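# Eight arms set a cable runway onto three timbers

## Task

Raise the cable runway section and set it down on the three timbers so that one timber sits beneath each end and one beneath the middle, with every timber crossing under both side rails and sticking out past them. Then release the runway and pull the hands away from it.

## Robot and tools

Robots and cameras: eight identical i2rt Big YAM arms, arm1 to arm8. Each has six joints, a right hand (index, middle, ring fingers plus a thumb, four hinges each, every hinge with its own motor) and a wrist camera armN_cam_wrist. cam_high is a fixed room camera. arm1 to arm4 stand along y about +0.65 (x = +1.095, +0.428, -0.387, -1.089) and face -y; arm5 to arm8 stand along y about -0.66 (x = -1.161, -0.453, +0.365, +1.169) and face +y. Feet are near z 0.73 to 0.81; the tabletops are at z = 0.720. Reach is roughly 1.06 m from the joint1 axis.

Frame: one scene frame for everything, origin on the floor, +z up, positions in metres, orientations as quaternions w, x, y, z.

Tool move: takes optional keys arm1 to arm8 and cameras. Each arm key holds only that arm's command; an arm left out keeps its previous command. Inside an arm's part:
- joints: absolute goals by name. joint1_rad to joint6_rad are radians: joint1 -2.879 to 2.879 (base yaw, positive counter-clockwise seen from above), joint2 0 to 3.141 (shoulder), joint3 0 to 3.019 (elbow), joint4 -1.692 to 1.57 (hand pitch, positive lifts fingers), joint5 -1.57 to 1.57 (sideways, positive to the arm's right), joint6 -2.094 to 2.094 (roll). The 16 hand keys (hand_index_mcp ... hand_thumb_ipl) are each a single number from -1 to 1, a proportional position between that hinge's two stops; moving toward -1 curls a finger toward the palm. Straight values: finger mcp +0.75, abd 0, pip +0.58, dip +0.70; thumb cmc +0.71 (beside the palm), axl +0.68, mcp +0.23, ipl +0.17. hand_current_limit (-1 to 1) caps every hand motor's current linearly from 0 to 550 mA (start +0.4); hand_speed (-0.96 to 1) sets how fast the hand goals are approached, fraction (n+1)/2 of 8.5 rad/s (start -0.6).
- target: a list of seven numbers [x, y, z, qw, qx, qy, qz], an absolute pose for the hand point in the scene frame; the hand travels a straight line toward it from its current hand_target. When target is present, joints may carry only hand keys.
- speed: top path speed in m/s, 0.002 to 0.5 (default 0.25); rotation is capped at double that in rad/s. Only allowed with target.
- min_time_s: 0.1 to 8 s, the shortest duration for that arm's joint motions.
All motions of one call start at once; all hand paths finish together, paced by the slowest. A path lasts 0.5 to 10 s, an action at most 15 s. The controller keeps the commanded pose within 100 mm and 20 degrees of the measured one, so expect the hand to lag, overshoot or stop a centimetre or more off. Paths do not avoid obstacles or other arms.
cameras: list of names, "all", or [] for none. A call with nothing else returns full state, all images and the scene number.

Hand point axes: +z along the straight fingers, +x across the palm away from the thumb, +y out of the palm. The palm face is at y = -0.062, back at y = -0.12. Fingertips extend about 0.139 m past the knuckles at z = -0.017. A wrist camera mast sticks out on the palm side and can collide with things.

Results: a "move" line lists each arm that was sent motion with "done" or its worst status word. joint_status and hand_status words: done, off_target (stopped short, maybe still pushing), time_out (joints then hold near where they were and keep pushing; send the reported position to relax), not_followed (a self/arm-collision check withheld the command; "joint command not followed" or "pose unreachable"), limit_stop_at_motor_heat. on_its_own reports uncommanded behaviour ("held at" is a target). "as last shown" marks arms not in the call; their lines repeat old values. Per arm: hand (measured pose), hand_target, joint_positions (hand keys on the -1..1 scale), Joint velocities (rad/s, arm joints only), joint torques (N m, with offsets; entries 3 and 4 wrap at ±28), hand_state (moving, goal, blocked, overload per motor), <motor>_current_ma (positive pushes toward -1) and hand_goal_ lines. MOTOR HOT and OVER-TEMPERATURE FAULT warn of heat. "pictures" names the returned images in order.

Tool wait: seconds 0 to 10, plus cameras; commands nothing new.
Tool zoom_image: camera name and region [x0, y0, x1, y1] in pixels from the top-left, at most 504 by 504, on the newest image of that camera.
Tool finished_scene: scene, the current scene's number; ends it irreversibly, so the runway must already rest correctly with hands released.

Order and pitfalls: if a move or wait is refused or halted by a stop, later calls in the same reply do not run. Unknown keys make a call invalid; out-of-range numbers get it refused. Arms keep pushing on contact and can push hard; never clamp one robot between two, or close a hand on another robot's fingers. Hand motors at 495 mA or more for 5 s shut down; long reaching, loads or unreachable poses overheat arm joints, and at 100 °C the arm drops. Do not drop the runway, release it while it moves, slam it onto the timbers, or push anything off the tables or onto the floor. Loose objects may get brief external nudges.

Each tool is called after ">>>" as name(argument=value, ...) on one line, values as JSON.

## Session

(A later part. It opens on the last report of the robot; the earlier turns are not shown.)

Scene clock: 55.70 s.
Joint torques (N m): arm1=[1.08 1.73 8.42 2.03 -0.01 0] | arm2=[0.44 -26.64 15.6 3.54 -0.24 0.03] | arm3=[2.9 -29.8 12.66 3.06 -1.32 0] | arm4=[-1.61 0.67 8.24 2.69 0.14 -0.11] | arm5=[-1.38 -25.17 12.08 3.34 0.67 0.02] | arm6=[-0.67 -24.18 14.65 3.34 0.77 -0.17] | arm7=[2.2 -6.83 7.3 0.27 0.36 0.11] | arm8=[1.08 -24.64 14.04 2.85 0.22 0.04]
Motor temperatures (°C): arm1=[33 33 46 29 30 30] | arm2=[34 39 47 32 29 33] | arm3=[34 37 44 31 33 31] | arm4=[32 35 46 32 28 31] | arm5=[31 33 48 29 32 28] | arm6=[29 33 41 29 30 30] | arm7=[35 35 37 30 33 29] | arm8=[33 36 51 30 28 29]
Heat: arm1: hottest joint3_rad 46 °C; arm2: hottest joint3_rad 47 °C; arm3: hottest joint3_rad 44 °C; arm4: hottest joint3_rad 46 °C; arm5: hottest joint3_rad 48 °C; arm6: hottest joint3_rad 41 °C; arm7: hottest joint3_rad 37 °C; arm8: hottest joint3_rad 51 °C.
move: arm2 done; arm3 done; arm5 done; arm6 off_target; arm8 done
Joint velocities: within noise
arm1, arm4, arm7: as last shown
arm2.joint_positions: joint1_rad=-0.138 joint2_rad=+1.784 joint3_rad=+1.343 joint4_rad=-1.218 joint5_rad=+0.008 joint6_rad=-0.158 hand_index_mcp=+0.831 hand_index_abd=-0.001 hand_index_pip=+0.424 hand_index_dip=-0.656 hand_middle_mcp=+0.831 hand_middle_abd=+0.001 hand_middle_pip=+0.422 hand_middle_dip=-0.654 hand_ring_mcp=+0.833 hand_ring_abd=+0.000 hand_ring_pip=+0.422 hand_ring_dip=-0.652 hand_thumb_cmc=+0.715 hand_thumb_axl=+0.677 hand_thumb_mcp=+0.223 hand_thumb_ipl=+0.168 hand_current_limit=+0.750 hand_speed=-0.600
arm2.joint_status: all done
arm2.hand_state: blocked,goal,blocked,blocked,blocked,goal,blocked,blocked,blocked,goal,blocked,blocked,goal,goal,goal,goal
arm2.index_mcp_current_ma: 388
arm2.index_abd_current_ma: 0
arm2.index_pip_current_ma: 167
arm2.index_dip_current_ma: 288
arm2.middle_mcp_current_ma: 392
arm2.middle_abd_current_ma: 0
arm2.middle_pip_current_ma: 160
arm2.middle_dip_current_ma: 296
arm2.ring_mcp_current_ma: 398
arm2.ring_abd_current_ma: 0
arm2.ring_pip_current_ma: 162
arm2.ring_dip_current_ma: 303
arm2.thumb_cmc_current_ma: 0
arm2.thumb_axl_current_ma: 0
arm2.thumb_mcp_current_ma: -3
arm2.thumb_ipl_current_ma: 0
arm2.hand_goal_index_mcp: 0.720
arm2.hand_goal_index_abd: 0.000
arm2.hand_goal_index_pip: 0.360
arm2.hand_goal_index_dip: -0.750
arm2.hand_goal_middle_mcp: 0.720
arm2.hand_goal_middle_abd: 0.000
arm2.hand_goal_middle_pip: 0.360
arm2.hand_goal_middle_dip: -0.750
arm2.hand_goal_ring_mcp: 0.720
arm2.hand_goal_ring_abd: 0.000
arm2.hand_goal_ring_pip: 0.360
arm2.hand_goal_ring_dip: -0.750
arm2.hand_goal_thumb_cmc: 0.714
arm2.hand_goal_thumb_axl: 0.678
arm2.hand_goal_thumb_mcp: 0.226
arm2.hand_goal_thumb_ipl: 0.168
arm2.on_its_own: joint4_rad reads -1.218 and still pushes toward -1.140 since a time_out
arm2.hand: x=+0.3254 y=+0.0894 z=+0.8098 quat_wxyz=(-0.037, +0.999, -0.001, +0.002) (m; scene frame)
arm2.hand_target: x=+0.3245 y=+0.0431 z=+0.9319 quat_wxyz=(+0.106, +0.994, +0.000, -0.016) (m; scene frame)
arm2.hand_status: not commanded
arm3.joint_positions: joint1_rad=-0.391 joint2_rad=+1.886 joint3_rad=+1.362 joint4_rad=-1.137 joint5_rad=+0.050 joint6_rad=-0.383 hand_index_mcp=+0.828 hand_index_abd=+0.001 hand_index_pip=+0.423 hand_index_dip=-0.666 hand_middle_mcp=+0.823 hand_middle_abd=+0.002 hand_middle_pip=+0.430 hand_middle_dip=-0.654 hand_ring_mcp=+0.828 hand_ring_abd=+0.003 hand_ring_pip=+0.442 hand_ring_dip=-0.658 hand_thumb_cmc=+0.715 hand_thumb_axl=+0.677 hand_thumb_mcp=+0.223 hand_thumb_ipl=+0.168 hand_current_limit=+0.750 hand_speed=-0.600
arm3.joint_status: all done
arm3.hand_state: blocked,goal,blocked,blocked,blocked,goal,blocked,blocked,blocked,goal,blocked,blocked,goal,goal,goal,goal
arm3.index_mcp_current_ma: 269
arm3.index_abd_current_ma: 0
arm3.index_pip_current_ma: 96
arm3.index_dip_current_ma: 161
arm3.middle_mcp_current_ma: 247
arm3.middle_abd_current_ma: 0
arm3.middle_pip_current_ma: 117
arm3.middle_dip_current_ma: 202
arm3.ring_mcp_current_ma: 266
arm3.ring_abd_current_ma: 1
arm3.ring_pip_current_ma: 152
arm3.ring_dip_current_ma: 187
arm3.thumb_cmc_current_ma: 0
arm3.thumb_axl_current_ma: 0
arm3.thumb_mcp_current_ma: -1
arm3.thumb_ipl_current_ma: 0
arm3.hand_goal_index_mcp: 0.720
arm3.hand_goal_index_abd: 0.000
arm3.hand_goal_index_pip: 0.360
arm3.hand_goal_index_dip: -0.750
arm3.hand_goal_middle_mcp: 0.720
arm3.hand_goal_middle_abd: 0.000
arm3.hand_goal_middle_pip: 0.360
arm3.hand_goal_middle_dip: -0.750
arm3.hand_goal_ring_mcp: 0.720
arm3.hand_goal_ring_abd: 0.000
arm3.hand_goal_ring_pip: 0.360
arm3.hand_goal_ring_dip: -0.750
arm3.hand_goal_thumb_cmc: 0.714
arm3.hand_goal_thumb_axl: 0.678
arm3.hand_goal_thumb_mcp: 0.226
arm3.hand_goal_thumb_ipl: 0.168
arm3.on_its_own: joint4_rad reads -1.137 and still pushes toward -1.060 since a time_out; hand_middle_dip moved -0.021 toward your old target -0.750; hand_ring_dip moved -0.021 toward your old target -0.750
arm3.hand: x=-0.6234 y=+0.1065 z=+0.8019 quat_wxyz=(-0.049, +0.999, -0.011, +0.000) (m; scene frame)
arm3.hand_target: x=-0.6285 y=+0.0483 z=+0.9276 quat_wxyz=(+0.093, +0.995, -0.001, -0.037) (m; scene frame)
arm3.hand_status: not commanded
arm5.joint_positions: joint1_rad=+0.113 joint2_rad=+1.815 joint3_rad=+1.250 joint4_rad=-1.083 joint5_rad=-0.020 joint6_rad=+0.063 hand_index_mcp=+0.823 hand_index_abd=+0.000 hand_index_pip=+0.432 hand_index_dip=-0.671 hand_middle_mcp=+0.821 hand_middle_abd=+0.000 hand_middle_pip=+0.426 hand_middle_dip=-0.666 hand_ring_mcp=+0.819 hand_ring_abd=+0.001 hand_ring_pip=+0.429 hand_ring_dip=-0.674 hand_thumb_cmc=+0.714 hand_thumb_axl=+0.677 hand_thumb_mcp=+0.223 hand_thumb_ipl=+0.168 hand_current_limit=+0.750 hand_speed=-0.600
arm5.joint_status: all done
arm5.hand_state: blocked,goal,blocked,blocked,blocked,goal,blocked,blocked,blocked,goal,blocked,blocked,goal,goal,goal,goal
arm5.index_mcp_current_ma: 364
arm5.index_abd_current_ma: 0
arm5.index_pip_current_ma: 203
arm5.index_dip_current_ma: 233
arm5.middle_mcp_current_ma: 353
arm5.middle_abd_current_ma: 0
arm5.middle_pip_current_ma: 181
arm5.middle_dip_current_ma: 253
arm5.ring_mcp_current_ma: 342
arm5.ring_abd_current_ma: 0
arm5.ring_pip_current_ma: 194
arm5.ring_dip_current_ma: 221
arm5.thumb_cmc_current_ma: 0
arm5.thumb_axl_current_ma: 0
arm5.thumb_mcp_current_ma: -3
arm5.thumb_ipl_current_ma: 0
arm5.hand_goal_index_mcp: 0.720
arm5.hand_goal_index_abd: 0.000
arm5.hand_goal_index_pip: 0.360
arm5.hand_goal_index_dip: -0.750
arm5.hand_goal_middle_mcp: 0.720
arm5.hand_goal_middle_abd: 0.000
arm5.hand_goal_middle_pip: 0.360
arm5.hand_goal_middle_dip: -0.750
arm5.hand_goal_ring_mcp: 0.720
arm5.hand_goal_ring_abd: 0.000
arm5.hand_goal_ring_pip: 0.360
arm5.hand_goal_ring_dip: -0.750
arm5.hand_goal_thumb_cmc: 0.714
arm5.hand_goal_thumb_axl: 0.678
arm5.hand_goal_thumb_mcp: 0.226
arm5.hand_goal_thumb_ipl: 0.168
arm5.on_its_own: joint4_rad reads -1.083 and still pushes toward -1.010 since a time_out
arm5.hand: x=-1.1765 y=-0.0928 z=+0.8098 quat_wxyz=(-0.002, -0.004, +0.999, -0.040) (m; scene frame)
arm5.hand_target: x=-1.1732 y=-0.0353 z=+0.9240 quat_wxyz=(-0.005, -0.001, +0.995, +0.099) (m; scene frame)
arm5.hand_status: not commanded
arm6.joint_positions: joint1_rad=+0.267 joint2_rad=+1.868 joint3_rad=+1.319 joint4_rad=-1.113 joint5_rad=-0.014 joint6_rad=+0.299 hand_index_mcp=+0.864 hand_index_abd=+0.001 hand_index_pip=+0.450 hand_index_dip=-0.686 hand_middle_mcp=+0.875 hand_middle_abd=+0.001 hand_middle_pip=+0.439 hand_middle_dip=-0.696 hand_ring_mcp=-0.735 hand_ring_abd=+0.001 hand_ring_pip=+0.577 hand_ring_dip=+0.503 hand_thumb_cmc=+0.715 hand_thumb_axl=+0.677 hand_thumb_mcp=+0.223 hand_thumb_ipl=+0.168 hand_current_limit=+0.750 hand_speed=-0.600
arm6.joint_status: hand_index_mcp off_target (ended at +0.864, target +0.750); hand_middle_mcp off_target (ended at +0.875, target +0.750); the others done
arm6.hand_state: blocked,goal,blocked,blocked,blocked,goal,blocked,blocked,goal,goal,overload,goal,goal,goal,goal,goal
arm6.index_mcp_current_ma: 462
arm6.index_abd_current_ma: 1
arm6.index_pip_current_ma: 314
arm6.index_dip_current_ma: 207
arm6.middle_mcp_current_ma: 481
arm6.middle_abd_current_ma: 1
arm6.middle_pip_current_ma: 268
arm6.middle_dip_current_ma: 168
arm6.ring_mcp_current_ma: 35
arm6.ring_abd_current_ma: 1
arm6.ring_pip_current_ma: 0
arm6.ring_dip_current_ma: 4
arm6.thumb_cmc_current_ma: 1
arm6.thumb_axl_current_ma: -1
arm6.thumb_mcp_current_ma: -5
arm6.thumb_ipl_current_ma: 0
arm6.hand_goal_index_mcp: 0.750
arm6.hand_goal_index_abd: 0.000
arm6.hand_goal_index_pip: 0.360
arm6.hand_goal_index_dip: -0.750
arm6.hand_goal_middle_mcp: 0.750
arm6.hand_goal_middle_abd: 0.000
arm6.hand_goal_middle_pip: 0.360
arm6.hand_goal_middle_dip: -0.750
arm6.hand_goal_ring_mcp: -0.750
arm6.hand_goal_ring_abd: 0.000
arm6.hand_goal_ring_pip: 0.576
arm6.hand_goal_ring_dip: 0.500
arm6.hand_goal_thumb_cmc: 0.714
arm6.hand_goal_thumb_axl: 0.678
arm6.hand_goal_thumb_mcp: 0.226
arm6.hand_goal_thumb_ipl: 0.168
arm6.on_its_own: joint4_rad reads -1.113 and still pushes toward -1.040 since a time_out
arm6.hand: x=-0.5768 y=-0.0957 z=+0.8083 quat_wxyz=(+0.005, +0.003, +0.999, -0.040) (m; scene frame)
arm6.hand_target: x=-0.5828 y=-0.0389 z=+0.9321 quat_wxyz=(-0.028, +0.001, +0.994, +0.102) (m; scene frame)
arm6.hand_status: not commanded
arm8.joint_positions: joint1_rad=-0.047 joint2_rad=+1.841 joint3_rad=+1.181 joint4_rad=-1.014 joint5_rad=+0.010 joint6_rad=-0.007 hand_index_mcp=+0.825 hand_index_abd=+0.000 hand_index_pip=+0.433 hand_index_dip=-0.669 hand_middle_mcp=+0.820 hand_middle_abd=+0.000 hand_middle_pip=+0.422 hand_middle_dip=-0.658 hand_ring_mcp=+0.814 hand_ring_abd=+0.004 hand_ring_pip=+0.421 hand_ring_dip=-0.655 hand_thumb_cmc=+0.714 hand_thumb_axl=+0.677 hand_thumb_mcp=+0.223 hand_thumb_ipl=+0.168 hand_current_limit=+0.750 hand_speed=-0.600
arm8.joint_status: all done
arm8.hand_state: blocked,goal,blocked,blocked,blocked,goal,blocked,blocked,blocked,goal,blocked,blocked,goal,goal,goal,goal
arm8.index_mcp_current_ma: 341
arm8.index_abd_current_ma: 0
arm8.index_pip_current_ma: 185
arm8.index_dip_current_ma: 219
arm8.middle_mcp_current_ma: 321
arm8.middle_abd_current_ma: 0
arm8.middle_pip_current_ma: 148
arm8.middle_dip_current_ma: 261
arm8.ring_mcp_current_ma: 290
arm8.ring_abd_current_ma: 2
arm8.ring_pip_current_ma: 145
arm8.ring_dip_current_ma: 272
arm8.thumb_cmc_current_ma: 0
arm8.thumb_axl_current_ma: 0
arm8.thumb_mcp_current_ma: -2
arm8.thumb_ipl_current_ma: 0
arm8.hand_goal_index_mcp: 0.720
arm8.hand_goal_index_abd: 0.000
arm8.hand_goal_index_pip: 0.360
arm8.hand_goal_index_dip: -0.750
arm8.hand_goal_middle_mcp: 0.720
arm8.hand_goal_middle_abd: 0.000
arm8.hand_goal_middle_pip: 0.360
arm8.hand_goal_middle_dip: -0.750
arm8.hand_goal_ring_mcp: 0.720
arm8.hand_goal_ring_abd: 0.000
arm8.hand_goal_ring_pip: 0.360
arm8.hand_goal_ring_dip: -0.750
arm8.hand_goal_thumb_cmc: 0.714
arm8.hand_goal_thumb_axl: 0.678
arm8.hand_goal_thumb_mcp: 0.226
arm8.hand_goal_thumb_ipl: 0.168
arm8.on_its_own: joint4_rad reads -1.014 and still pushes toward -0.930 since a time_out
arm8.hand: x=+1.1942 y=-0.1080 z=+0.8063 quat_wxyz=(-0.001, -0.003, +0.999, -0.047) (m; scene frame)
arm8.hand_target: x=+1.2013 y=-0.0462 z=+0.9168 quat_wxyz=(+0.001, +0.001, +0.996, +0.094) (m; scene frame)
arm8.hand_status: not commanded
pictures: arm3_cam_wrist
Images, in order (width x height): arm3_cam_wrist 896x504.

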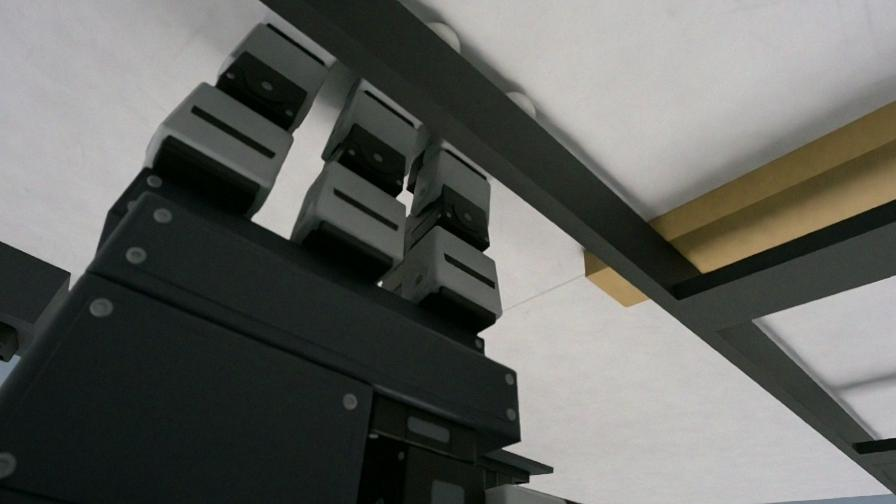

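Hands rising. Continue.

>>> move(arm2={"joints":{"joint2_rad":1.59,"joint3_rad":1.42,"joint4_rad":-1.13},"min_time_s":1.5}, arm3={"joints":{"joint2_rad":1.69,"joint3_rad":1.44,"joint4_rad":-1.05},"min_time_s":1.5}, arm5={"joints":{"joint2_rad":1.63,"joint3_rad":1.33,"joint4_rad":-1.0},"min_time_s":1.5}, arm6={"joints":{"joint2_rad":1.67,"joint3_rad":1.40,"joint4_rad":-1.03},"min_time_s":1.5}, arm8={"joints":{"joint2_rad":1.65,"joint3_rad":1.25,"joint4_rad":-0.92},"min_time_s":1.5}, cameras=["arm8_cam_wrist"])

Scene clock: 59.83 s.
Joint torques (N m): arm1=[0.85 1.61 8.43 2.09 -0.02 0.02] | arm2=[-0.09 -29.1 17.02 3.33 -0.25 0.03] | arm3=[3.37 -31.38 14.39 3.38 -1.35 -0.02] | arm4=[-1.67 0.56 8.24 2.67 0.14 -0.12] | arm5=[-0.91 -25.47 12.45 3.96 0.69 -0.03] | arm6=[-0.44 -24.41 15.05 3.67 0.77 -0.17] | arm7=[2.14 -6.83 7.34 0.25 0.35 0.11] | arm8=[-0.03 -25.93 15.51 3.23 0.14 0.03]
Motor temperatures (°C): arm1=[33 33 46 29 30 30] | arm2=[34 40 48 32 29 33] | arm3=[34 38 45 31 34 31] | arm4=[32 35 46 32 28 31] | arm5=[31 34 50 29 32 28] | arm6=[29 34 42 29 30 30] | arm7=[35 35 37 30 33 29] | arm8=[33 37 52 30 28 29]
Heat: arm1: hottest joint3_rad 46 °C; arm2: hottest joint3_rad 48 °C; arm3: hottest joint3_rad 45 °C; arm4: hottest joint3_rad 46 °C; arm5: hottest joint3_rad 50 °C; arm6: hottest joint3_rad 42 °C; arm7: hottest joint3_rad 37 °C; arm8: hottest joint3_rad 52 °C.
move: arm2 time_out; arm3 time_out; arm5 time_out; arm6 time_out; arm8 time_out
Joint velocities: within noise
arm1, arm4, arm7: as last shown
arm2.joint_positions: joint1_rad=-0.138 joint2_rad=+1.764 joint3_rad=+1.326 joint4_rad=-1.204 joint5_rad=+0.008 joint6_rad=-0.154 hand_index_mcp=+0.831 hand_index_abd=-0.001 hand_index_pip=+0.424 hand_index_dip=-0.672 hand_middle_mcp=+0.831 hand_middle_abd=+0.001 hand_middle_pip=+0.422 hand_middle_dip=-0.669 hand_ring_mcp=+0.833 hand_ring_abd=+0.000 hand_ring_pip=+0.422 hand_ring_dip=-0.666 hand_thumb_cmc=+0.715 hand_thumb_axl=+0.677 hand_thumb_mcp=+0.223 hand_thumb_ipl=+0.168 hand_current_limit=+0.750 hand_speed=-0.600
arm2.joint_status: joint2_rad time_out (moved -0.020 of -0.194); joint3_rad time_out (moved -0.017 of +0.077); joint4_rad time_out (moved +0.014 of +0.088)
arm2.hand_state: blocked,goal,blocked,blocked,blocked,goal,blocked,blocked,blocked,goal,blocked,blocked,goal,goal,goal,goal
arm2.index_mcp_current_ma: 388
arm2.index_abd_current_ma: 0
arm2.index_pip_current_ma: 167
arm2.index_dip_current_ma: 221
arm2.middle_mcp_current_ma: 392
arm2.middle_abd_current_ma: 0
arm2.middle_pip_current_ma: 160
arm2.middle_dip_current_ma: 234
arm2.ring_mcp_current_ma: 398
arm2.ring_abd_current_ma: 0
arm2.ring_pip_current_ma: 162
arm2.ring_dip_current_ma: 246
arm2.thumb_cmc_current_ma: 0
arm2.thumb_axl_current_ma: 0
arm2.thumb_mcp_current_ma: -3
arm2.thumb_ipl_current_ma: 0
arm2.hand_goal_index_mcp: 0.720
arm2.hand_goal_index_abd: 0.000
arm2.hand_goal_index_pip: 0.360
arm2.hand_goal_index_dip: -0.750
arm2.hand_goal_middle_mcp: 0.720
arm2.hand_goal_middle_abd: 0.000
arm2.hand_goal_middle_pip: 0.360
arm2.hand_goal_middle_dip: -0.750
arm2.hand_goal_ring_mcp: 0.720
arm2.hand_goal_ring_abd: 0.000
arm2.hand_goal_ring_pip: 0.360
arm2.hand_goal_ring_dip: -0.750
arm2.hand_goal_thumb_cmc: 0.714
arm2.hand_goal_thumb_axl: 0.678
arm2.hand_goal_thumb_mcp: 0.226
arm2.hand_goal_thumb_ipl: 0.168
arm2.on_its_own: joint2_rad reads +1.764 and still pushes toward +1.590 since a time_out; joint3_rad reads +1.326 and still pushes toward +1.420 since a time_out; joint4_rad reads -1.204 and still pushes toward -1.130 since a time_out
arm2.hand: x=+0.3254 y=+0.0917 z=+0.8151 quat_wxyz=(-0.029, +1.000, -0.003, +0.001) (m; scene frame)
arm2.hand_target: x=+0.3250 y=+0.0460 z=+0.9698 quat_wxyz=(+0.141, +0.990, +0.000, -0.021) (m; scene frame)
arm2.hand_status: not commanded
arm3.joint_positions: joint1_rad=-0.396 joint2_rad=+1.852 joint3_rad=+1.338 joint4_rad=-1.135 joint5_rad=+0.050 joint6_rad=-0.383 hand_index_mcp=+0.828 hand_index_abd=+0.002 hand_index_pip=+0.423 hand_index_dip=-0.685 hand_middle_mcp=+0.823 hand_middle_abd=+0.002 hand_middle_pip=+0.430 hand_middle_dip=-0.669 hand_ring_mcp=+0.828 hand_ring_abd=+0.004 hand_ring_pip=+0.442 hand_ring_dip=-0.672 hand_thumb_cmc=+0.715 hand_thumb_axl=+0.677 hand_thumb_mcp=+0.223 hand_thumb_ipl=+0.168 hand_current_limit=+0.750 hand_speed=-0.600
arm3.joint_status: joint2_rad time_out (moved -0.034 of -0.196); joint3_rad time_out (moved -0.025 of +0.078); joint4_rad time_out (moved +0.002 of +0.087)
arm3.hand_state: blocked,goal,blocked,blocked,blocked,goal,blocked,blocked,blocked,goal,blocked,blocked,goal,goal,goal,goal
arm3.index_mcp_current_ma: 268
arm3.index_abd_current_ma: 0
arm3.index_pip_current_ma: 96
arm3.index_dip_current_ma: 103
arm3.middle_mcp_current_ma: 247
arm3.middle_abd_current_ma: 0
arm3.middle_pip_current_ma: 117
arm3.middle_dip_current_ma: 149
arm3.ring_mcp_current_ma: 266
arm3.ring_abd_current_ma: 1
arm3.ring_pip_current_ma: 152
arm3.ring_dip_current_ma: 140
arm3.thumb_cmc_current_ma: 0
arm3.thumb_axl_current_ma: 0
arm3.thumb_mcp_current_ma: -1
arm3.thumb_ipl_current_ma: 0
arm3.hand_goal_index_mcp: 0.720
arm3.hand_goal_index_abd: 0.000
arm3.hand_goal_index_pip: 0.360
arm3.hand_goal_index_dip: -0.750
arm3.hand_goal_middle_mcp: 0.720
arm3.hand_goal_middle_abd: 0.000
arm3.hand_goal_middle_pip: 0.360
arm3.hand_goal_middle_dip: -0.750
arm3.hand_goal_ring_mcp: 0.720
arm3.hand_goal_ring_abd: 0.000
arm3.hand_goal_ring_pip: 0.360
arm3.hand_goal_ring_dip: -0.750
arm3.hand_goal_thumb_cmc: 0.714
arm3.hand_goal_thumb_axl: 0.678
arm3.hand_goal_thumb_mcp: 0.226
arm3.hand_goal_thumb_ipl: 0.168
arm3.on_its_own: joint2_rad reads +1.852 and still pushes toward +1.690 since a time_out; joint3_rad reads +1.338 and still pushes toward +1.440 since a time_out; joint4_rad reads -1.135 and still pushes toward -1.050 since a time_out; joint5_rad reads +0.050 and still pushes toward +0.010 since a time_out
arm3.hand: x=-0.6234 y=+0.1142 z=+0.8118 quat_wxyz=(-0.044, +0.999, -0.014, -0.002) (m; scene frame)
arm3.hand_target: x=-0.6289 y=+0.0487 z=+0.9666 quat_wxyz=(+0.124, +0.991, -0.001, -0.050) (m; scene frame)
arm3.hand_status: not commanded
arm5.joint_positions: joint1_rad=+0.113 joint2_rad=+1.751 joint3_rad=+1.250 joint4_rad=-1.074 joint5_rad=-0.021 joint6_rad=+0.063 hand_index_mcp=+0.823 hand_index_abd=-0.002 hand_index_pip=+0.432 hand_index_dip=-0.674 hand_middle_mcp=+0.820 hand_middle_abd=-0.001 hand_middle_pip=+0.426 hand_middle_dip=-0.667 hand_ring_mcp=+0.815 hand_ring_abd=-0.001 hand_ring_pip=+0.429 hand_ring_dip=-0.674 hand_thumb_cmc=+0.714 hand_thumb_axl=+0.677 hand_thumb_mcp=+0.223 hand_thumb_ipl=+0.168 hand_current_limit=+0.750 hand_speed=-0.600
arm5.joint_status: joint4_rad time_out (moved +0.009 of +0.083); the others done
arm5.hand_state: blocked,goal,blocked,blocked,blocked,goal,blocked,blocked,blocked,goal,blocked,blocked,goal,goal,goal,goal
arm5.index_mcp_current_ma: 364
arm5.index_abd_current_ma: -2
arm5.index_pip_current_ma: 203
arm5.index_dip_current_ma: 224
arm5.middle_mcp_current_ma: 347
arm5.middle_abd_current_ma: -1
arm5.middle_pip_current_ma: 181
arm5.middle_dip_current_ma: 252
arm5.ring_mcp_current_ma: 324
arm5.ring_abd_current_ma: 0
arm5.ring_pip_current_ma: 194
arm5.ring_dip_current_ma: 221
arm5.thumb_cmc_current_ma: 0
arm5.thumb_axl_current_ma: 0
arm5.thumb_mcp_current_ma: -3
arm5.thumb_ipl_current_ma: 0
arm5.hand_goal_index_mcp: 0.720
arm5.hand_goal_index_abd: 0.000
arm5.hand_goal_index_pip: 0.360
arm5.hand_goal_index_dip: -0.750
arm5.hand_goal_middle_mcp: 0.720
arm5.hand_goal_middle_abd: 0.000
arm5.hand_goal_middle_pip: 0.360
arm5.hand_goal_middle_dip: -0.750
arm5.hand_goal_ring_mcp: 0.720
arm5.hand_goal_ring_abd: 0.000
arm5.hand_goal_ring_pip: 0.360
arm5.hand_goal_ring_dip: -0.750
arm5.hand_goal_thumb_cmc: 0.714
arm5.hand_goal_thumb_axl: 0.678
arm5.hand_goal_thumb_mcp: 0.226
arm5.hand_goal_thumb_ipl: 0.168
arm5.on_its_own: joint4_rad reads -1.074 and still pushes toward -1.000 since a time_out
arm5.hand: x=-1.1775 y=-0.0848 z=+0.8451 quat_wxyz=(-0.005, -0.004, +1.000, -0.004) (m; scene frame)
arm5.hand_target: x=-1.1737 y=-0.0347 z=+0.9615 quat_wxyz=(-0.008, -0.001, +0.991, +0.133) (m; scene frame)
arm5.hand_status: not commanded
arm6.joint_positions: joint1_rad=+0.265 joint2_rad=+1.814 joint3_rad=+1.319 joint4_rad=-1.106 joint5_rad=-0.014 joint6_rad=+0.299 hand_index_mcp=+0.864 hand_index_abd=+0.002 hand_index_pip=+0.450 hand_index_dip=-0.691 hand_middle_mcp=+0.875 hand_middle_abd=+0.003 hand_middle_pip=+0.439 hand_middle_dip=-0.696 hand_ring_mcp=-0.735 hand_ring_abd=+0.001 hand_ring_pip=+0.577 hand_ring_dip=+0.503 hand_thumb_cmc=+0.715 hand_thumb_axl=+0.677 hand_thumb_mcp=+0.223 hand_thumb_ipl=+0.168 hand_current_limit=+0.750 hand_speed=-0.600
arm6.joint_status: joint2_rad time_out (moved -0.054 of -0.198); joint4_rad time_out (moved +0.006 of +0.083); the others done
arm6.hand_state: blocked,goal,blocked,blocked,blocked,goal,blocked,blocked,goal,goal,overload,goal,goal,goal,goal,goal
arm6.index_mcp_current_ma: 462
arm6.index_abd_current_ma: 3
arm6.index_pip_current_ma: 314
arm6.index_dip_current_ma: 187
arm6.middle_mcp_current_ma: 481
arm6.middle_abd_current_ma: 4
arm6.middle_pip_current_ma: 268
arm6.middle_dip_current_ma: 168
arm6.ring_mcp_current_ma: 35
arm6.ring_abd_current_ma: 1
arm6.ring_pip_current_ma: 0
arm6.ring_dip_current_ma: 4
arm6.thumb_cmc_current_ma: 1
arm6.thumb_axl_current_ma: -1
arm6.thumb_mcp_current_ma: -5
arm6.thumb_ipl_current_ma: 0
arm6.hand_goal_index_mcp: 0.750
arm6.hand_goal_index_abd: 0.000
arm6.hand_goal_index_pip: 0.360
arm6.hand_goal_index_dip: -0.750
arm6.hand_goal_middle_mcp: 0.750
arm6.hand_goal_middle_abd: 0.000
arm6.hand_goal_middle_pip: 0.360
arm6.hand_goal_middle_dip: -0.750
arm6.hand_goal_ring_mcp: -0.750
arm6.hand_goal_ring_abd: 0.000
arm6.hand_goal_ring_pip: 0.576
arm6.hand_goal_ring_dip: 0.500
arm6.hand_goal_thumb_cmc: 0.714
arm6.hand_goal_thumb_axl: 0.678
arm6.hand_goal_thumb_mcp: 0.226
arm6.hand_goal_thumb_ipl: 0.168
arm6.on_its_own: joint2_rad reads +1.814 and still pushes toward +1.670 since a time_out; joint4_rad reads -1.106 and still pushes toward -1.030 since a time_out
arm6.hand: x=-0.5778 y=-0.0894 z=+0.8391 quat_wxyz=(-0.004, +0.003, +1.000, -0.011) (m; scene frame)
arm6.hand_target: x=-0.5830 y=-0.0390 z=+0.9703 quat_wxyz=(-0.038, +0.000, +0.990, +0.136) (m; scene frame)
arm6.hand_status: not commanded
arm8.joint_positions: joint1_rad=-0.047 joint2_rad=+1.800 joint3_rad=+1.166 joint4_rad=-1.013 joint5_rad=+0.010 joint6_rad=-0.006 hand_index_mcp=+0.825 hand_index_abd=-0.001 hand_index_pip=+0.433 hand_index_dip=-0.686 hand_middle_mcp=+0.820 hand_middle_abd=+0.000 hand_middle_pip=+0.422 hand_middle_dip=-0.683 hand_ring_mcp=+0.812 hand_ring_abd=+0.001 hand_ring_pip=+0.421 hand_ring_dip=-0.682 hand_thumb_cmc=+0.714 hand_thumb_axl=+0.677 hand_thumb_mcp=+0.223 hand_thumb_ipl=+0.168 hand_current_limit=+0.750 hand_speed=-0.600
arm8.joint_status: joint2_rad time_out (moved -0.041 of -0.191); joint4_rad time_out (moved +0.002 of +0.094); the others done
arm8.hand_state: blocked,goal,blocked,blocked,blocked,goal,blocked,blocked,blocked,goal,blocked,blocked,goal,goal,goal,goal
arm8.index_mcp_current_ma: 341
arm8.index_abd_current_ma: 0
arm8.index_pip_current_ma: 185
arm8.index_dip_current_ma: 156
arm8.middle_mcp_current_ma: 321
arm8.middle_abd_current_ma: 0
arm8.middle_pip_current_ma: 148
arm8.middle_dip_current_ma: 168
arm8.ring_mcp_current_ma: 283
arm8.ring_abd_current_ma: 0
arm8.ring_pip_current_ma: 145
arm8.ring_dip_current_ma: 169
arm8.thumb_cmc_current_ma: 0
arm8.thumb_axl_current_ma: 0
arm8.thumb_mcp_current_ma: -2
arm8.thumb_ipl_current_ma: 0
arm8.hand_goal_index_mcp: 0.720
arm8.hand_goal_index_abd: 0.000
arm8.hand_goal_index_pip: 0.360
arm8.hand_goal_index_dip: -0.750
arm8.hand_goal_middle_mcp: 0.720
arm8.hand_goal_middle_abd: 0.000
arm8.hand_goal_middle_pip: 0.360
arm8.hand_goal_middle_dip: -0.750
arm8.hand_goal_ring_mcp: 0.720
arm8.hand_goal_ring_abd: 0.000
arm8.hand_goal_ring_pip: 0.360
arm8.hand_goal_ring_dip: -0.750
arm8.hand_goal_thumb_cmc: 0.714
arm8.hand_goal_thumb_axl: 0.678
arm8.hand_goal_thumb_mcp: 0.226
arm8.hand_goal_thumb_ipl: 0.168
arm8.on_its_own: joint2_rad reads +1.800 and still pushes toward +1.650 since a time_out; joint4_rad reads -1.013 and still pushes toward -0.920 since a time_out; hand_middle_dip moved -0.024 toward your old target -0.750; hand_ring_dip moved -0.027 toward your old target -0.750
arm8.hand: x=+1.1943 y=-0.1097 z=+0.8223 quat_wxyz=(-0.001, -0.003, +0.999, -0.034) (m; scene frame)
arm8.hand_target: x=+1.2018 y=-0.0436 z=+0.9536 quat_wxyz=(+0.002, +0.002, +0.992, +0.129) (m; scene frame)
arm8.hand_status: not commanded
pictures: arm8_cam_wrist
Images, in order (width x height): arm8_cam_wrist 896x504.

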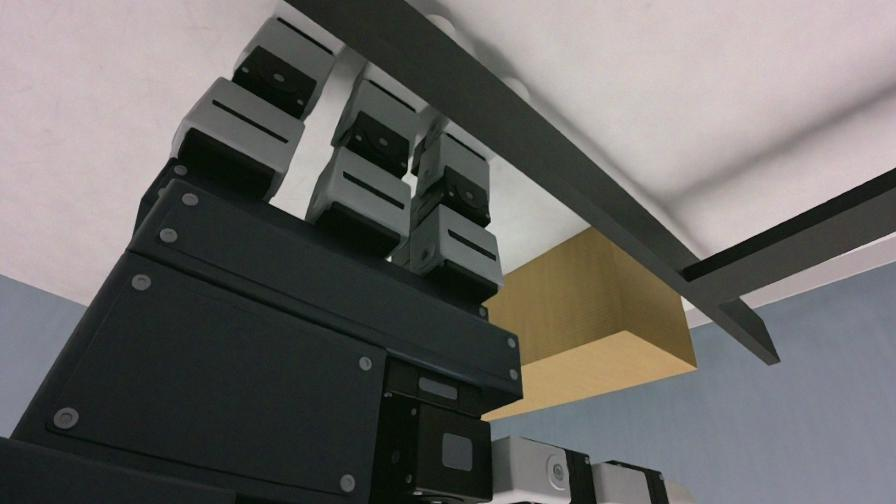

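>>> move(arm2={"joints":{"joint2_rad":1.54,"joint3_rad":1.48,"joint4_rad":-1.15},"min_time_s":1.5}, arm3={"joints":{"joint2_rad":1.64,"joint3_rad":1.50,"joint4_rad":-1.08},"min_time_s":1.5}, arm5={"joints":{"joint2_rad":1.62,"joint3_rad":1.34,"joint4_rad":-1.06},"min_time_s":1.5}, arm6={"joints":{"joint2_rad":1.66,"joint3_rad":1.42,"joint4_rad":-1.06},"min_time_s":1.5}, arm8={"joints":{"joint2_rad":1.60,"joint3_rad":1.30,"joint4_rad":-0.97},"min_time_s":1.5}, cameras=["arm2_cam_wrist","arm3_cam_wrist"])

Scene clock: 65.77 s.
Joint torques (N m): arm1=[1.26 1.32 8.46 1.88 0.02 0.01] | arm2=[-0.15 -32.32 18.74 2.63 -0.25 -0.04] | arm3=[3.31 -34.84 15.31 2.17 -1.32 -0.01] | arm4=[-1.67 0.62 8.25 2.69 0.14 -0.12] | arm5=[-1.9 -22.65 13.42 1.73 0.6 -0.01] | arm6=[-0.5 -22.77 16.98 2.96 0.75 -0.17] | arm7=[2.08 -6.95 7.32 0.25 0.36 0.11] | arm8=[-0.03 -27.52 18.15 1.65 0.19 0.04]
Motor temperatures (°C): arm1=[33 33 46 29 30 30] | arm2=[34 42 51 32 29 33] | arm3=[34 39 46 31 35 31] | arm4=[32 35 47 32 28 31] | arm5=[31 35 53 29 32 28] | arm6=[29 36 42 29 30 30] | arm7=[35 35 37 30 33 29] | arm8=[33 39 56 30 29 29]
Heat: arm1: hottest joint3_rad 46 °C; arm2: hottest joint3_rad 51 °C; arm3: hottest joint3_rad 46 °C; arm4: hottest joint3_rad 47 °C; arm5: hottest joint3_rad 53 °C; arm6: hottest joint3_rad 42 °C; arm7: hottest joint3_rad 37 °C; arm8: hottest joint3_rad 56 °C.
move: arm2 time_out; arm3 time_out; arm5 done; arm6 time_out; arm8 time_out
Joint velocities: within noise
arm1.joint_positions: joint1_rad=-0.165 joint2_rad=+0.526 joint3_rad=+1.342 joint4_rad=-1.298 joint5_rad=-0.031 joint6_rad=+1.119 hand_index_mcp=+0.754 hand_index_abd=+0.001 hand_index_pip=+0.577 hand_index_dip=+0.696 hand_middle_mcp=+0.755 hand_middle_abd=+0.001 hand_middle_pip=+0.577 hand_middle_dip=+0.696 hand_ring_mcp=+0.754 hand_ring_abd=+0.001 hand_ring_pip=+0.577 hand_ring_dip=+0.696 hand_thumb_cmc=+0.714 hand_thumb_axl=+0.677 hand_thumb_mcp=+0.226 hand_thumb_ipl=+0.168 hand_current_limit=+0.400 hand_speed=-0.600
arm1.joint_status: not commanded
arm1.hand_state: goal,goal,goal,goal,goal,goal,goal,goal,goal,goal,goal,goal,goal,goal,goal,goal
arm1.index_mcp_current_ma: 1
arm1.index_abd_current_ma: 1
arm1.index_pip_current_ma: 1
arm1.index_dip_current_ma: 0
arm1.middle_mcp_current_ma: 1
arm1.middle_abd_current_ma: 1
arm1.middle_pip_current_ma: 1
arm1.middle_dip_current_ma: 0
arm1.ring_mcp_current_ma: 1
arm1.ring_abd_current_ma: 1
arm1.ring_pip_current_ma: 1
arm1.ring_dip_current_ma: 0
arm1.thumb_cmc_current_ma: 1
arm1.thumb_axl_current_ma: -1
arm1.thumb_mcp_current_ma: 0
arm1.thumb_ipl_current_ma: -1
arm1.hand_goal_index_mcp: 0.754
arm1.hand_goal_index_abd: 0.000
arm1.hand_goal_index_pip: 0.576
arm1.hand_goal_index_dip: 0.696
arm1.hand_goal_middle_mcp: 0.754
arm1.hand_goal_middle_abd: 0.000
arm1.hand_goal_middle_pip: 0.576
arm1.hand_goal_middle_dip: 0.696
arm1.hand_goal_ring_mcp: 0.754
arm1.hand_goal_ring_abd: 0.000
arm1.hand_goal_ring_pip: 0.576
arm1.hand_goal_ring_dip: 0.696
arm1.hand_goal_thumb_cmc: 0.714
arm1.hand_goal_thumb_axl: 0.678
arm1.hand_goal_thumb_mcp: 0.226
arm1.hand_goal_thumb_ipl: 0.168
arm1.hand: x=+0.9834 y=+0.4414 z=+1.3654 quat_wxyz=(+0.449, +0.697, -0.497, +0.256) (m; scene frame)
arm1.hand_target: x=+0.9839 y=+0.4449 z=+1.3754 quat_wxyz=(+0.458, +0.692, -0.493, +0.261) (m; scene frame)
arm1.hand_status: not commanded
arm2.joint_positions: joint1_rad=-0.138 joint2_rad=+1.756 joint3_rad=+1.325 joint4_rad=-1.204 joint5_rad=+0.008 joint6_rad=-0.154 hand_index_mcp=+0.831 hand_index_abd=-0.001 hand_index_pip=+0.430 hand_index_dip=-0.672 hand_middle_mcp=+0.831 hand_middle_abd=+0.001 hand_middle_pip=+0.430 hand_middle_dip=-0.669 hand_ring_mcp=+0.833 hand_ring_abd=+0.000 hand_ring_pip=+0.431 hand_ring_dip=-0.666 hand_thumb_cmc=+0.715 hand_thumb_axl=+0.677 hand_thumb_mcp=+0.223 hand_thumb_ipl=+0.168 hand_current_limit=+0.750 hand_speed=-0.600
arm2.joint_status: joint2_rad time_out (moved -0.007 of -0.224); joint3_rad time_out (moved +0.000 of +0.154); the others done
arm2.hand_state: blocked,goal,blocked,blocked,blocked,goal,blocked,blocked,blocked,goal,blocked,blocked,goal,goal,goal,goal
arm2.index_mcp_current_ma: 388
arm2.index_abd_current_ma: 0
arm2.index_pip_current_ma: 191
arm2.index_dip_current_ma: 221
arm2.middle_mcp_current_ma: 392
arm2.middle_abd_current_ma: 0
arm2.middle_pip_current_ma: 189
arm2.middle_dip_current_ma: 234
arm2.ring_mcp_current_ma: 398
arm2.ring_abd_current_ma: 0
arm2.ring_pip_current_ma: 195
arm2.ring_dip_current_ma: 246
arm2.thumb_cmc_current_ma: 0
arm2.thumb_axl_current_ma: 0
arm2.thumb_mcp_current_ma: -3
arm2.thumb_ipl_current_ma: 0
arm2.hand_goal_index_mcp: 0.720
arm2.hand_goal_index_abd: 0.000
arm2.hand_goal_index_pip: 0.360
arm2.hand_goal_index_dip: -0.750
arm2.hand_goal_middle_mcp: 0.720
arm2.hand_goal_middle_abd: 0.000
arm2.hand_goal_middle_pip: 0.360
arm2.hand_goal_middle_dip: -0.750
arm2.hand_goal_ring_mcp: 0.720
arm2.hand_goal_ring_abd: 0.000
arm2.hand_goal_ring_pip: 0.360
arm2.hand_goal_ring_dip: -0.750
arm2.hand_goal_thumb_cmc: 0.714
arm2.hand_goal_thumb_axl: 0.678
arm2.hand_goal_thumb_mcp: 0.226
arm2.hand_goal_thumb_ipl: 0.168
arm2.on_its_own: joint2_rad reads +1.756 and still pushes toward +1.540 since a time_out; joint3_rad reads +1.325 and still pushes toward +1.438 since a time_out
arm2.hand: x=+0.3253 y=+0.0915 z=+0.8189 quat_wxyz=(-0.025, +1.000, -0.003, +0.000) (m; scene frame)
arm2.hand_target: x=+0.3258 y=+0.0517 z=+1.0058 quat_wxyz=(+0.164, +0.986, +0.000, -0.024) (m; scene frame)
arm2.hand_status: not commanded
arm3.joint_positions: joint1_rad=-0.396 joint2_rad=+1.844 joint3_rad=+1.338 joint4_rad=-1.136 joint5_rad=+0.050 joint6_rad=-0.383 hand_index_mcp=+0.828 hand_index_abd=+0.001 hand_index_pip=+0.424 hand_index_dip=-0.685 hand_middle_mcp=+0.823 hand_middle_abd=+0.002 hand_middle_pip=+0.430 hand_middle_dip=-0.669 hand_ring_mcp=+0.828 hand_ring_abd=+0.004 hand_ring_pip=+0.442 hand_ring_dip=-0.672 hand_thumb_cmc=+0.715 hand_thumb_axl=+0.677 hand_thumb_mcp=+0.223 hand_thumb_ipl=+0.168 hand_current_limit=+0.750 hand_speed=-0.600
arm3.joint_status: joint2_rad time_out (moved -0.008 of -0.212); joint3_rad time_out (moved +0.000 of +0.162); joint4_rad time_out (moved +0.000 of +0.055)
arm3.hand_state: blocked,goal,blocked,blocked,blocked,goal,blocked,blocked,blocked,goal,blocked,blocked,goal,goal,goal,goal
arm3.index_mcp_current_ma: 268
arm3.index_abd_current_ma: 0
arm3.index_pip_current_ma: 99
arm3.index_dip_current_ma: 103
arm3.middle_mcp_current_ma: 247
arm3.middle_abd_current_ma: 0
arm3.middle_pip_current_ma: 117
arm3.middle_dip_current_ma: 149
arm3.ring_mcp_current_ma: 266
arm3.ring_abd_current_ma: 1
arm3.ring_pip_current_ma: 152
arm3.ring_dip_current_ma: 140
arm3.thumb_cmc_current_ma: 0
arm3.thumb_axl_current_ma: 0
arm3.thumb_mcp_current_ma: -1
arm3.thumb_ipl_current_ma: 0
arm3.hand_goal_index_mcp: 0.720
arm3.hand_goal_index_abd: 0.000
arm3.hand_goal_index_pip: 0.360
arm3.hand_goal_index_dip: -0.750
arm3.hand_goal_middle_mcp: 0.720
arm3.hand_goal_middle_abd: 0.000
arm3.hand_goal_middle_pip: 0.360
arm3.hand_goal_middle_dip: -0.750
arm3.hand_goal_ring_mcp: 0.720
arm3.hand_goal_ring_abd: 0.000
arm3.hand_goal_ring_pip: 0.360
arm3.hand_goal_ring_dip: -0.750
arm3.hand_goal_thumb_cmc: 0.714
arm3.hand_goal_thumb_axl: 0.678
arm3.hand_goal_thumb_mcp: 0.226
arm3.hand_goal_thumb_ipl: 0.168
arm3.on_its_own: joint2_rad reads +1.844 and still pushes toward +1.640 since a time_out; joint3_rad reads +1.338 and still pushes toward +1.450 since a time_out; joint4_rad reads -1.136 and still pushes toward -1.080 since a time_out; joint5_rad reads +0.050 and still pushes toward +0.010 since a time_out
arm3.hand: x=-0.6237 y=+0.1136 z=+0.8161 quat_wxyz=(-0.041, +0.999, -0.014, -0.003) (m; scene frame)
arm3.hand_target: x=-0.6266 y=+0.0553 z=+0.9988 quat_wxyz=(+0.138, +0.989, -0.001, -0.056) (m; scene frame)
arm3.hand_status: not commanded
arm4.joint_positions: joint1_rad=+0.112 joint2_rad=+0.646 joint3_rad=+1.345 joint4_rad=-1.195 joint5_rad=+0.079 joint6_rad=+1.070 hand_index_mcp=+0.755 hand_index_abd=+0.000 hand_index_pip=+0.577 hand_index_dip=+0.696 hand_middle_mcp=+0.755 hand_middle_abd=+0.000 hand_middle_pip=+0.577 hand_middle_dip=+0.696 hand_ring_mcp=+0.755 hand_ring_abd=+0.000 hand_ring_pip=+0.577 hand_ring_dip=+0.696 hand_thumb_cmc=+0.715 hand_thumb_axl=+0.677 hand_thumb_mcp=+0.226 hand_thumb_ipl=+0.168 hand_current_limit=+0.400 hand_speed=-0.600
arm4.joint_status: not commanded
arm4.hand_state: goal,goal,goal,goal,goal,goal,goal,goal,goal,goal,goal,goal,goal,goal,goal,goal
arm4.index_mcp_current_ma: 1
arm4.index_abd_current_ma: 0
arm4.index_pip_current_ma: 0
arm4.index_dip_current_ma: 0
arm4.middle_mcp_current_ma: 0
arm4.middle_abd_current_ma: 0
arm4.middle_pip_current_ma: 0
arm4.middle_dip_current_ma: 0
arm4.ring_mcp_current_ma: 0
arm4.ring_abd_current_ma: 0
arm4.ring_pip_current_ma: 0
arm4.ring_dip_current_ma: 0
arm4.thumb_cmc_current_ma: 0
arm4.thumb_axl_current_ma: 0
arm4.thumb_mcp_current_ma: 0
arm4.thumb_ipl_current_ma: 0
arm4.hand_goal_index_mcp: 0.754
arm4.hand_goal_index_abd: 0.000
arm4.hand_goal_index_pip: 0.576
arm4.hand_goal_index_dip: 0.696
arm4.hand_goal_middle_mcp: 0.754
arm4.hand_goal_middle_abd: 0.000
arm4.hand_goal_middle_pip: 0.576
arm4.hand_goal_middle_dip: 0.696
arm4.hand_goal_ring_mcp: 0.754
arm4.hand_goal_ring_abd: 0.000
arm4.hand_goal_ring_pip: 0.576
arm4.hand_goal_ring_dip: 0.696
arm4.hand_goal_thumb_cmc: 0.714
arm4.hand_goal_thumb_axl: 0.678
arm4.hand_goal_thumb_mcp: 0.226
arm4.hand_goal_thumb_ipl: 0.168
arm4.hand: x=-1.1415 y=+0.3599 z=+1.2931 quat_wxyz=(+0.442, +0.760, -0.398, +0.261) (m; scene frame)
arm4.hand_target: x=-1.1417 y=+0.3625 z=+1.3034 quat_wxyz=(+0.450, +0.755, -0.396, +0.267) (m; scene frame)
arm4.hand_status: not commanded
arm5.joint_positions: joint1_rad=+0.113 joint2_rad=+1.721 joint3_rad=+1.250 joint4_rad=-1.094 joint5_rad=-0.018 joint6_rad=+0.063 hand_index_mcp=+0.814 hand_index_abd=-0.002 hand_index_pip=+0.432 hand_index_dip=-0.681 hand_middle_mcp=+0.809 hand_middle_abd=-0.001 hand_middle_pip=+0.426 hand_middle_dip=-0.677 hand_ring_mcp=+0.804 hand_ring_abd=-0.001 hand_ring_pip=+0.429 hand_ring_dip=-0.686 hand_thumb_cmc=+0.714 hand_thumb_axl=+0.677 hand_thumb_mcp=+0.223 hand_thumb_ipl=+0.168 hand_current_limit=+0.750 hand_speed=-0.600
arm5.joint_status: all done
arm5.hand_state: blocked,goal,blocked,blocked,blocked,goal,blocked,blocked,blocked,goal,blocked,blocked,goal,goal,goal,goal
arm5.index_mcp_current_ma: 322
arm5.index_abd_current_ma: -2
arm5.index_pip_current_ma: 203
arm5.index_dip_current_ma: 197
arm5.middle_mcp_current_ma: 297
arm5.middle_abd_current_ma: -1
arm5.middle_pip_current_ma: 181
arm5.middle_dip_current_ma: 211
arm5.ring_mcp_current_ma: 276
arm5.ring_abd_current_ma: 0
arm5.ring_pip_current_ma: 194
arm5.ring_dip_current_ma: 175
arm5.thumb_cmc_current_ma: 0
arm5.thumb_axl_current_ma: 0
arm5.thumb_mcp_current_ma: -3
arm5.thumb_ipl_current_ma: 0
arm5.hand_goal_index_mcp: 0.720
arm5.hand_goal_index_abd: 0.000
arm5.hand_goal_index_pip: 0.360
arm5.hand_goal_index_dip: -0.750
arm5.hand_goal_middle_mcp: 0.720
arm5.hand_goal_middle_abd: 0.000
arm5.hand_goal_middle_pip: 0.360
arm5.hand_goal_middle_dip: -0.750
arm5.hand_goal_ring_mcp: 0.720
arm5.hand_goal_ring_abd: 0.000
arm5.hand_goal_ring_pip: 0.360
arm5.hand_goal_ring_dip: -0.750
arm5.hand_goal_thumb_cmc: 0.714
arm5.hand_goal_thumb_axl: 0.678
arm5.hand_goal_thumb_mcp: 0.226
arm5.hand_goal_thumb_ipl: 0.168
arm5.hand: x=-1.1770 y=-0.0877 z=+0.8604 quat_wxyz=(-0.004, -0.005, +1.000, +0.001) (m; scene frame)
arm5.hand_target: x=-1.1730 y=-0.0450 z=+0.9639 quat_wxyz=(-0.006, -0.001, +0.993, +0.114) (m; scene frame)
arm5.hand_status: not commanded
arm6.joint_positions: joint1_rad=+0.264 joint2_rad=+1.786 joint3_rad=+1.319 joint4_rad=-1.119 joint5_rad=-0.013 joint6_rad=+0.299 hand_index_mcp=+0.864 hand_index_abd=+0.003 hand_index_pip=+0.450 hand_index_dip=-0.693 hand_middle_mcp=+0.875 hand_middle_abd=+0.004 hand_middle_pip=+0.439 hand_middle_dip=-0.696 hand_ring_mcp=-0.735 hand_ring_abd=+0.001 hand_ring_pip=+0.577 hand_ring_dip=+0.503 hand_thumb_cmc=+0.715 hand_thumb_axl=+0.677 hand_thumb_mcp=+0.223 hand_thumb_ipl=+0.168 hand_current_limit=+0.750 hand_speed=-0.600
arm6.joint_status: joint3_rad time_out (moved +0.000 of +0.101); joint4_rad time_out (moved -0.013 of +0.046); the others done
arm6.hand_state: blocked,goal,blocked,blocked,blocked,goal,blocked,blocked,goal,goal,overload,goal,goal,goal,goal,goal
arm6.index_mcp_current_ma: 462
arm6.index_abd_current_ma: 4
arm6.index_pip_current_ma: 314
arm6.index_dip_current_ma: 177
arm6.middle_mcp_current_ma: 481
arm6.middle_abd_current_ma: 5
arm6.middle_pip_current_ma: 268
arm6.middle_dip_current_ma: 168
arm6.ring_mcp_current_ma: 35
arm6.ring_abd_current_ma: 1
arm6.ring_pip_current_ma: 0
arm6.ring_dip_current_ma: 4
arm6.thumb_cmc_current_ma: 1
arm6.thumb_axl_current_ma: -1
arm6.thumb_mcp_current_ma: -5
arm6.thumb_ipl_current_ma: 0
arm6.hand_goal_index_mcp: 0.750
arm6.hand_goal_index_abd: 0.000
arm6.hand_goal_index_pip: 0.360
arm6.hand_goal_index_dip: -0.750
arm6.hand_goal_middle_mcp: 0.750
arm6.hand_goal_middle_abd: 0.000
arm6.hand_goal_middle_pip: 0.360
arm6.hand_goal_middle_dip: -0.750
arm6.hand_goal_ring_mcp: -0.750
arm6.hand_goal_ring_abd: 0.000
arm6.hand_goal_ring_pip: 0.576
arm6.hand_goal_ring_dip: 0.500
arm6.hand_goal_thumb_cmc: 0.714
arm6.hand_goal_thumb_axl: 0.678
arm6.hand_goal_thumb_mcp: 0.226
arm6.hand_goal_thumb_ipl: 0.168
arm6.on_its_own: joint3_rad reads +1.319 and still pushes toward +1.420 since a time_out; joint4_rad reads -1.119 and still pushes toward -1.060 since a time_out
arm6.hand: x=-0.5766 y=-0.0905 z=+0.8540 quat_wxyz=(-0.006, +0.004, +1.000, -0.004) (m; scene frame)
arm6.hand_target: x=-0.5827 y=-0.0398 z=+0.9823 quat_wxyz=(-0.038, +0.000, +0.990, +0.136) (m; scene frame)
arm6.hand_status: not commanded
arm7: as last shown
arm8.joint_positions: joint1_rad=-0.047 joint2_rad=+1.773 joint3_rad=+1.166 joint4_rad=-1.017 joint5_rad=+0.010 joint6_rad=-0.006 hand_index_mcp=+0.825 hand_index_abd=-0.001 hand_index_pip=+0.433 hand_index_dip=-0.686 hand_middle_mcp=+0.820 hand_middle_abd=+0.000 hand_middle_pip=+0.422 hand_middle_dip=-0.683 hand_ring_mcp=+0.812 hand_ring_abd=+0.001 hand_ring_pip=+0.421 hand_ring_dip=-0.682 hand_thumb_cmc=+0.714 hand_thumb_axl=+0.677 hand_thumb_mcp=+0.223 hand_thumb_ipl=+0.168 hand_current_limit=+0.750 hand_speed=-0.600
arm8.joint_status: joint2_rad time_out (moved -0.026 of -0.200); joint3_rad time_out (moved +0.000 of +0.134); the others done
arm8.hand_state: blocked,goal,blocked,blocked,blocked,goal,blocked,blocked,blocked,goal,blocked,blocked,goal,goal,goal,goal
arm8.index_mcp_current_ma: 341
arm8.index_abd_current_ma: 0
arm8.index_pip_current_ma: 187
arm8.index_dip_current_ma: 156
arm8.middle_mcp_current_ma: 321
arm8.middle_abd_current_ma: 0
arm8.middle_pip_current_ma: 148
arm8.middle_dip_current_ma: 168
arm8.ring_mcp_current_ma: 283
arm8.ring_abd_current_ma: 0
arm8.ring_pip_current_ma: 145
arm8.ring_dip_current_ma: 169
arm8.thumb_cmc_current_ma: 0
arm8.thumb_axl_current_ma: 0
arm8.thumb_mcp_current_ma: -2
arm8.thumb_ipl_current_ma: 0
arm8.hand_goal_index_mcp: 0.720
arm8.hand_goal_index_abd: 0.000
arm8.hand_goal_index_pip: 0.360
arm8.hand_goal_index_dip: -0.750
arm8.hand_goal_middle_mcp: 0.720
arm8.hand_goal_middle_abd: 0.000
arm8.hand_goal_middle_pip: 0.360
arm8.hand_goal_middle_dip: -0.750
arm8.hand_goal_ring_mcp: 0.720
arm8.hand_goal_ring_abd: 0.000
arm8.hand_goal_ring_pip: 0.360
arm8.hand_goal_ring_dip: -0.750
arm8.hand_goal_thumb_cmc: 0.714
arm8.hand_goal_thumb_axl: 0.678
arm8.hand_goal_thumb_mcp: 0.226
arm8.hand_goal_thumb_ipl: 0.168
arm8.on_its_own: joint2_rad reads +1.773 and still pushes toward +1.600 since a time_out; joint3_rad reads +1.166 and still pushes toward +1.278 since a time_out
arm8.hand: x=+1.1945 y=-0.1078 z=+0.8360 quat_wxyz=(-0.001, -0.003, +1.000, -0.023) (m; scene frame)
arm8.hand_target: x=+1.2023 y=-0.0459 z=+0.9904 quat_wxyz=(+0.002, +0.002, +0.990, +0.143) (m; scene frame)
arm8.hand_status: not commanded
pictures: arm2_cam_wrist, arm3_cam_wrist
Images, in order (width x height): arm2_cam_wrist 896x504, arm3_cam_wrist 896x504.

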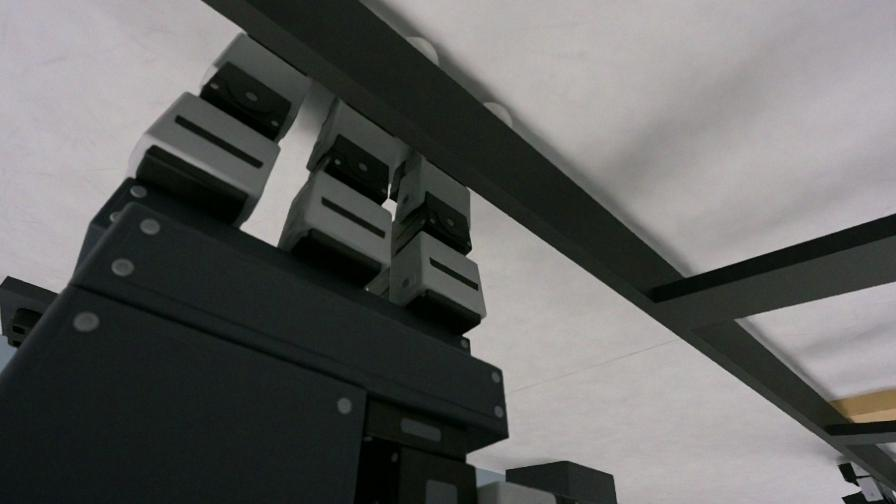

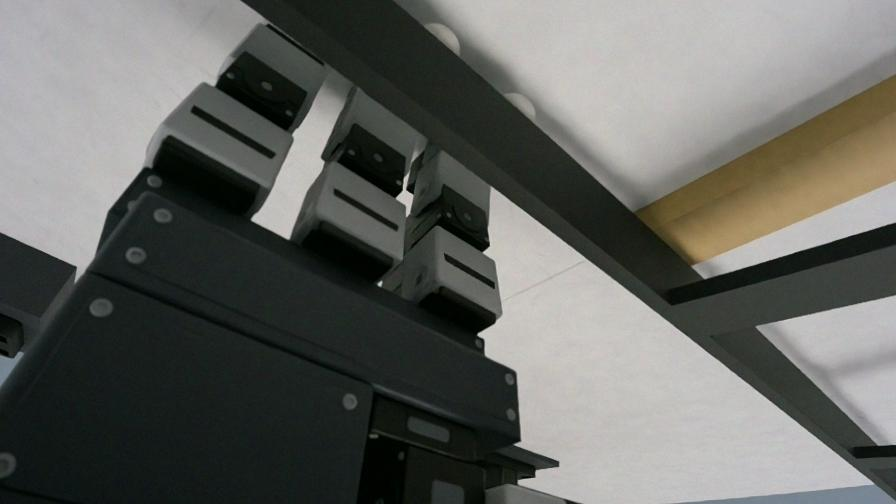

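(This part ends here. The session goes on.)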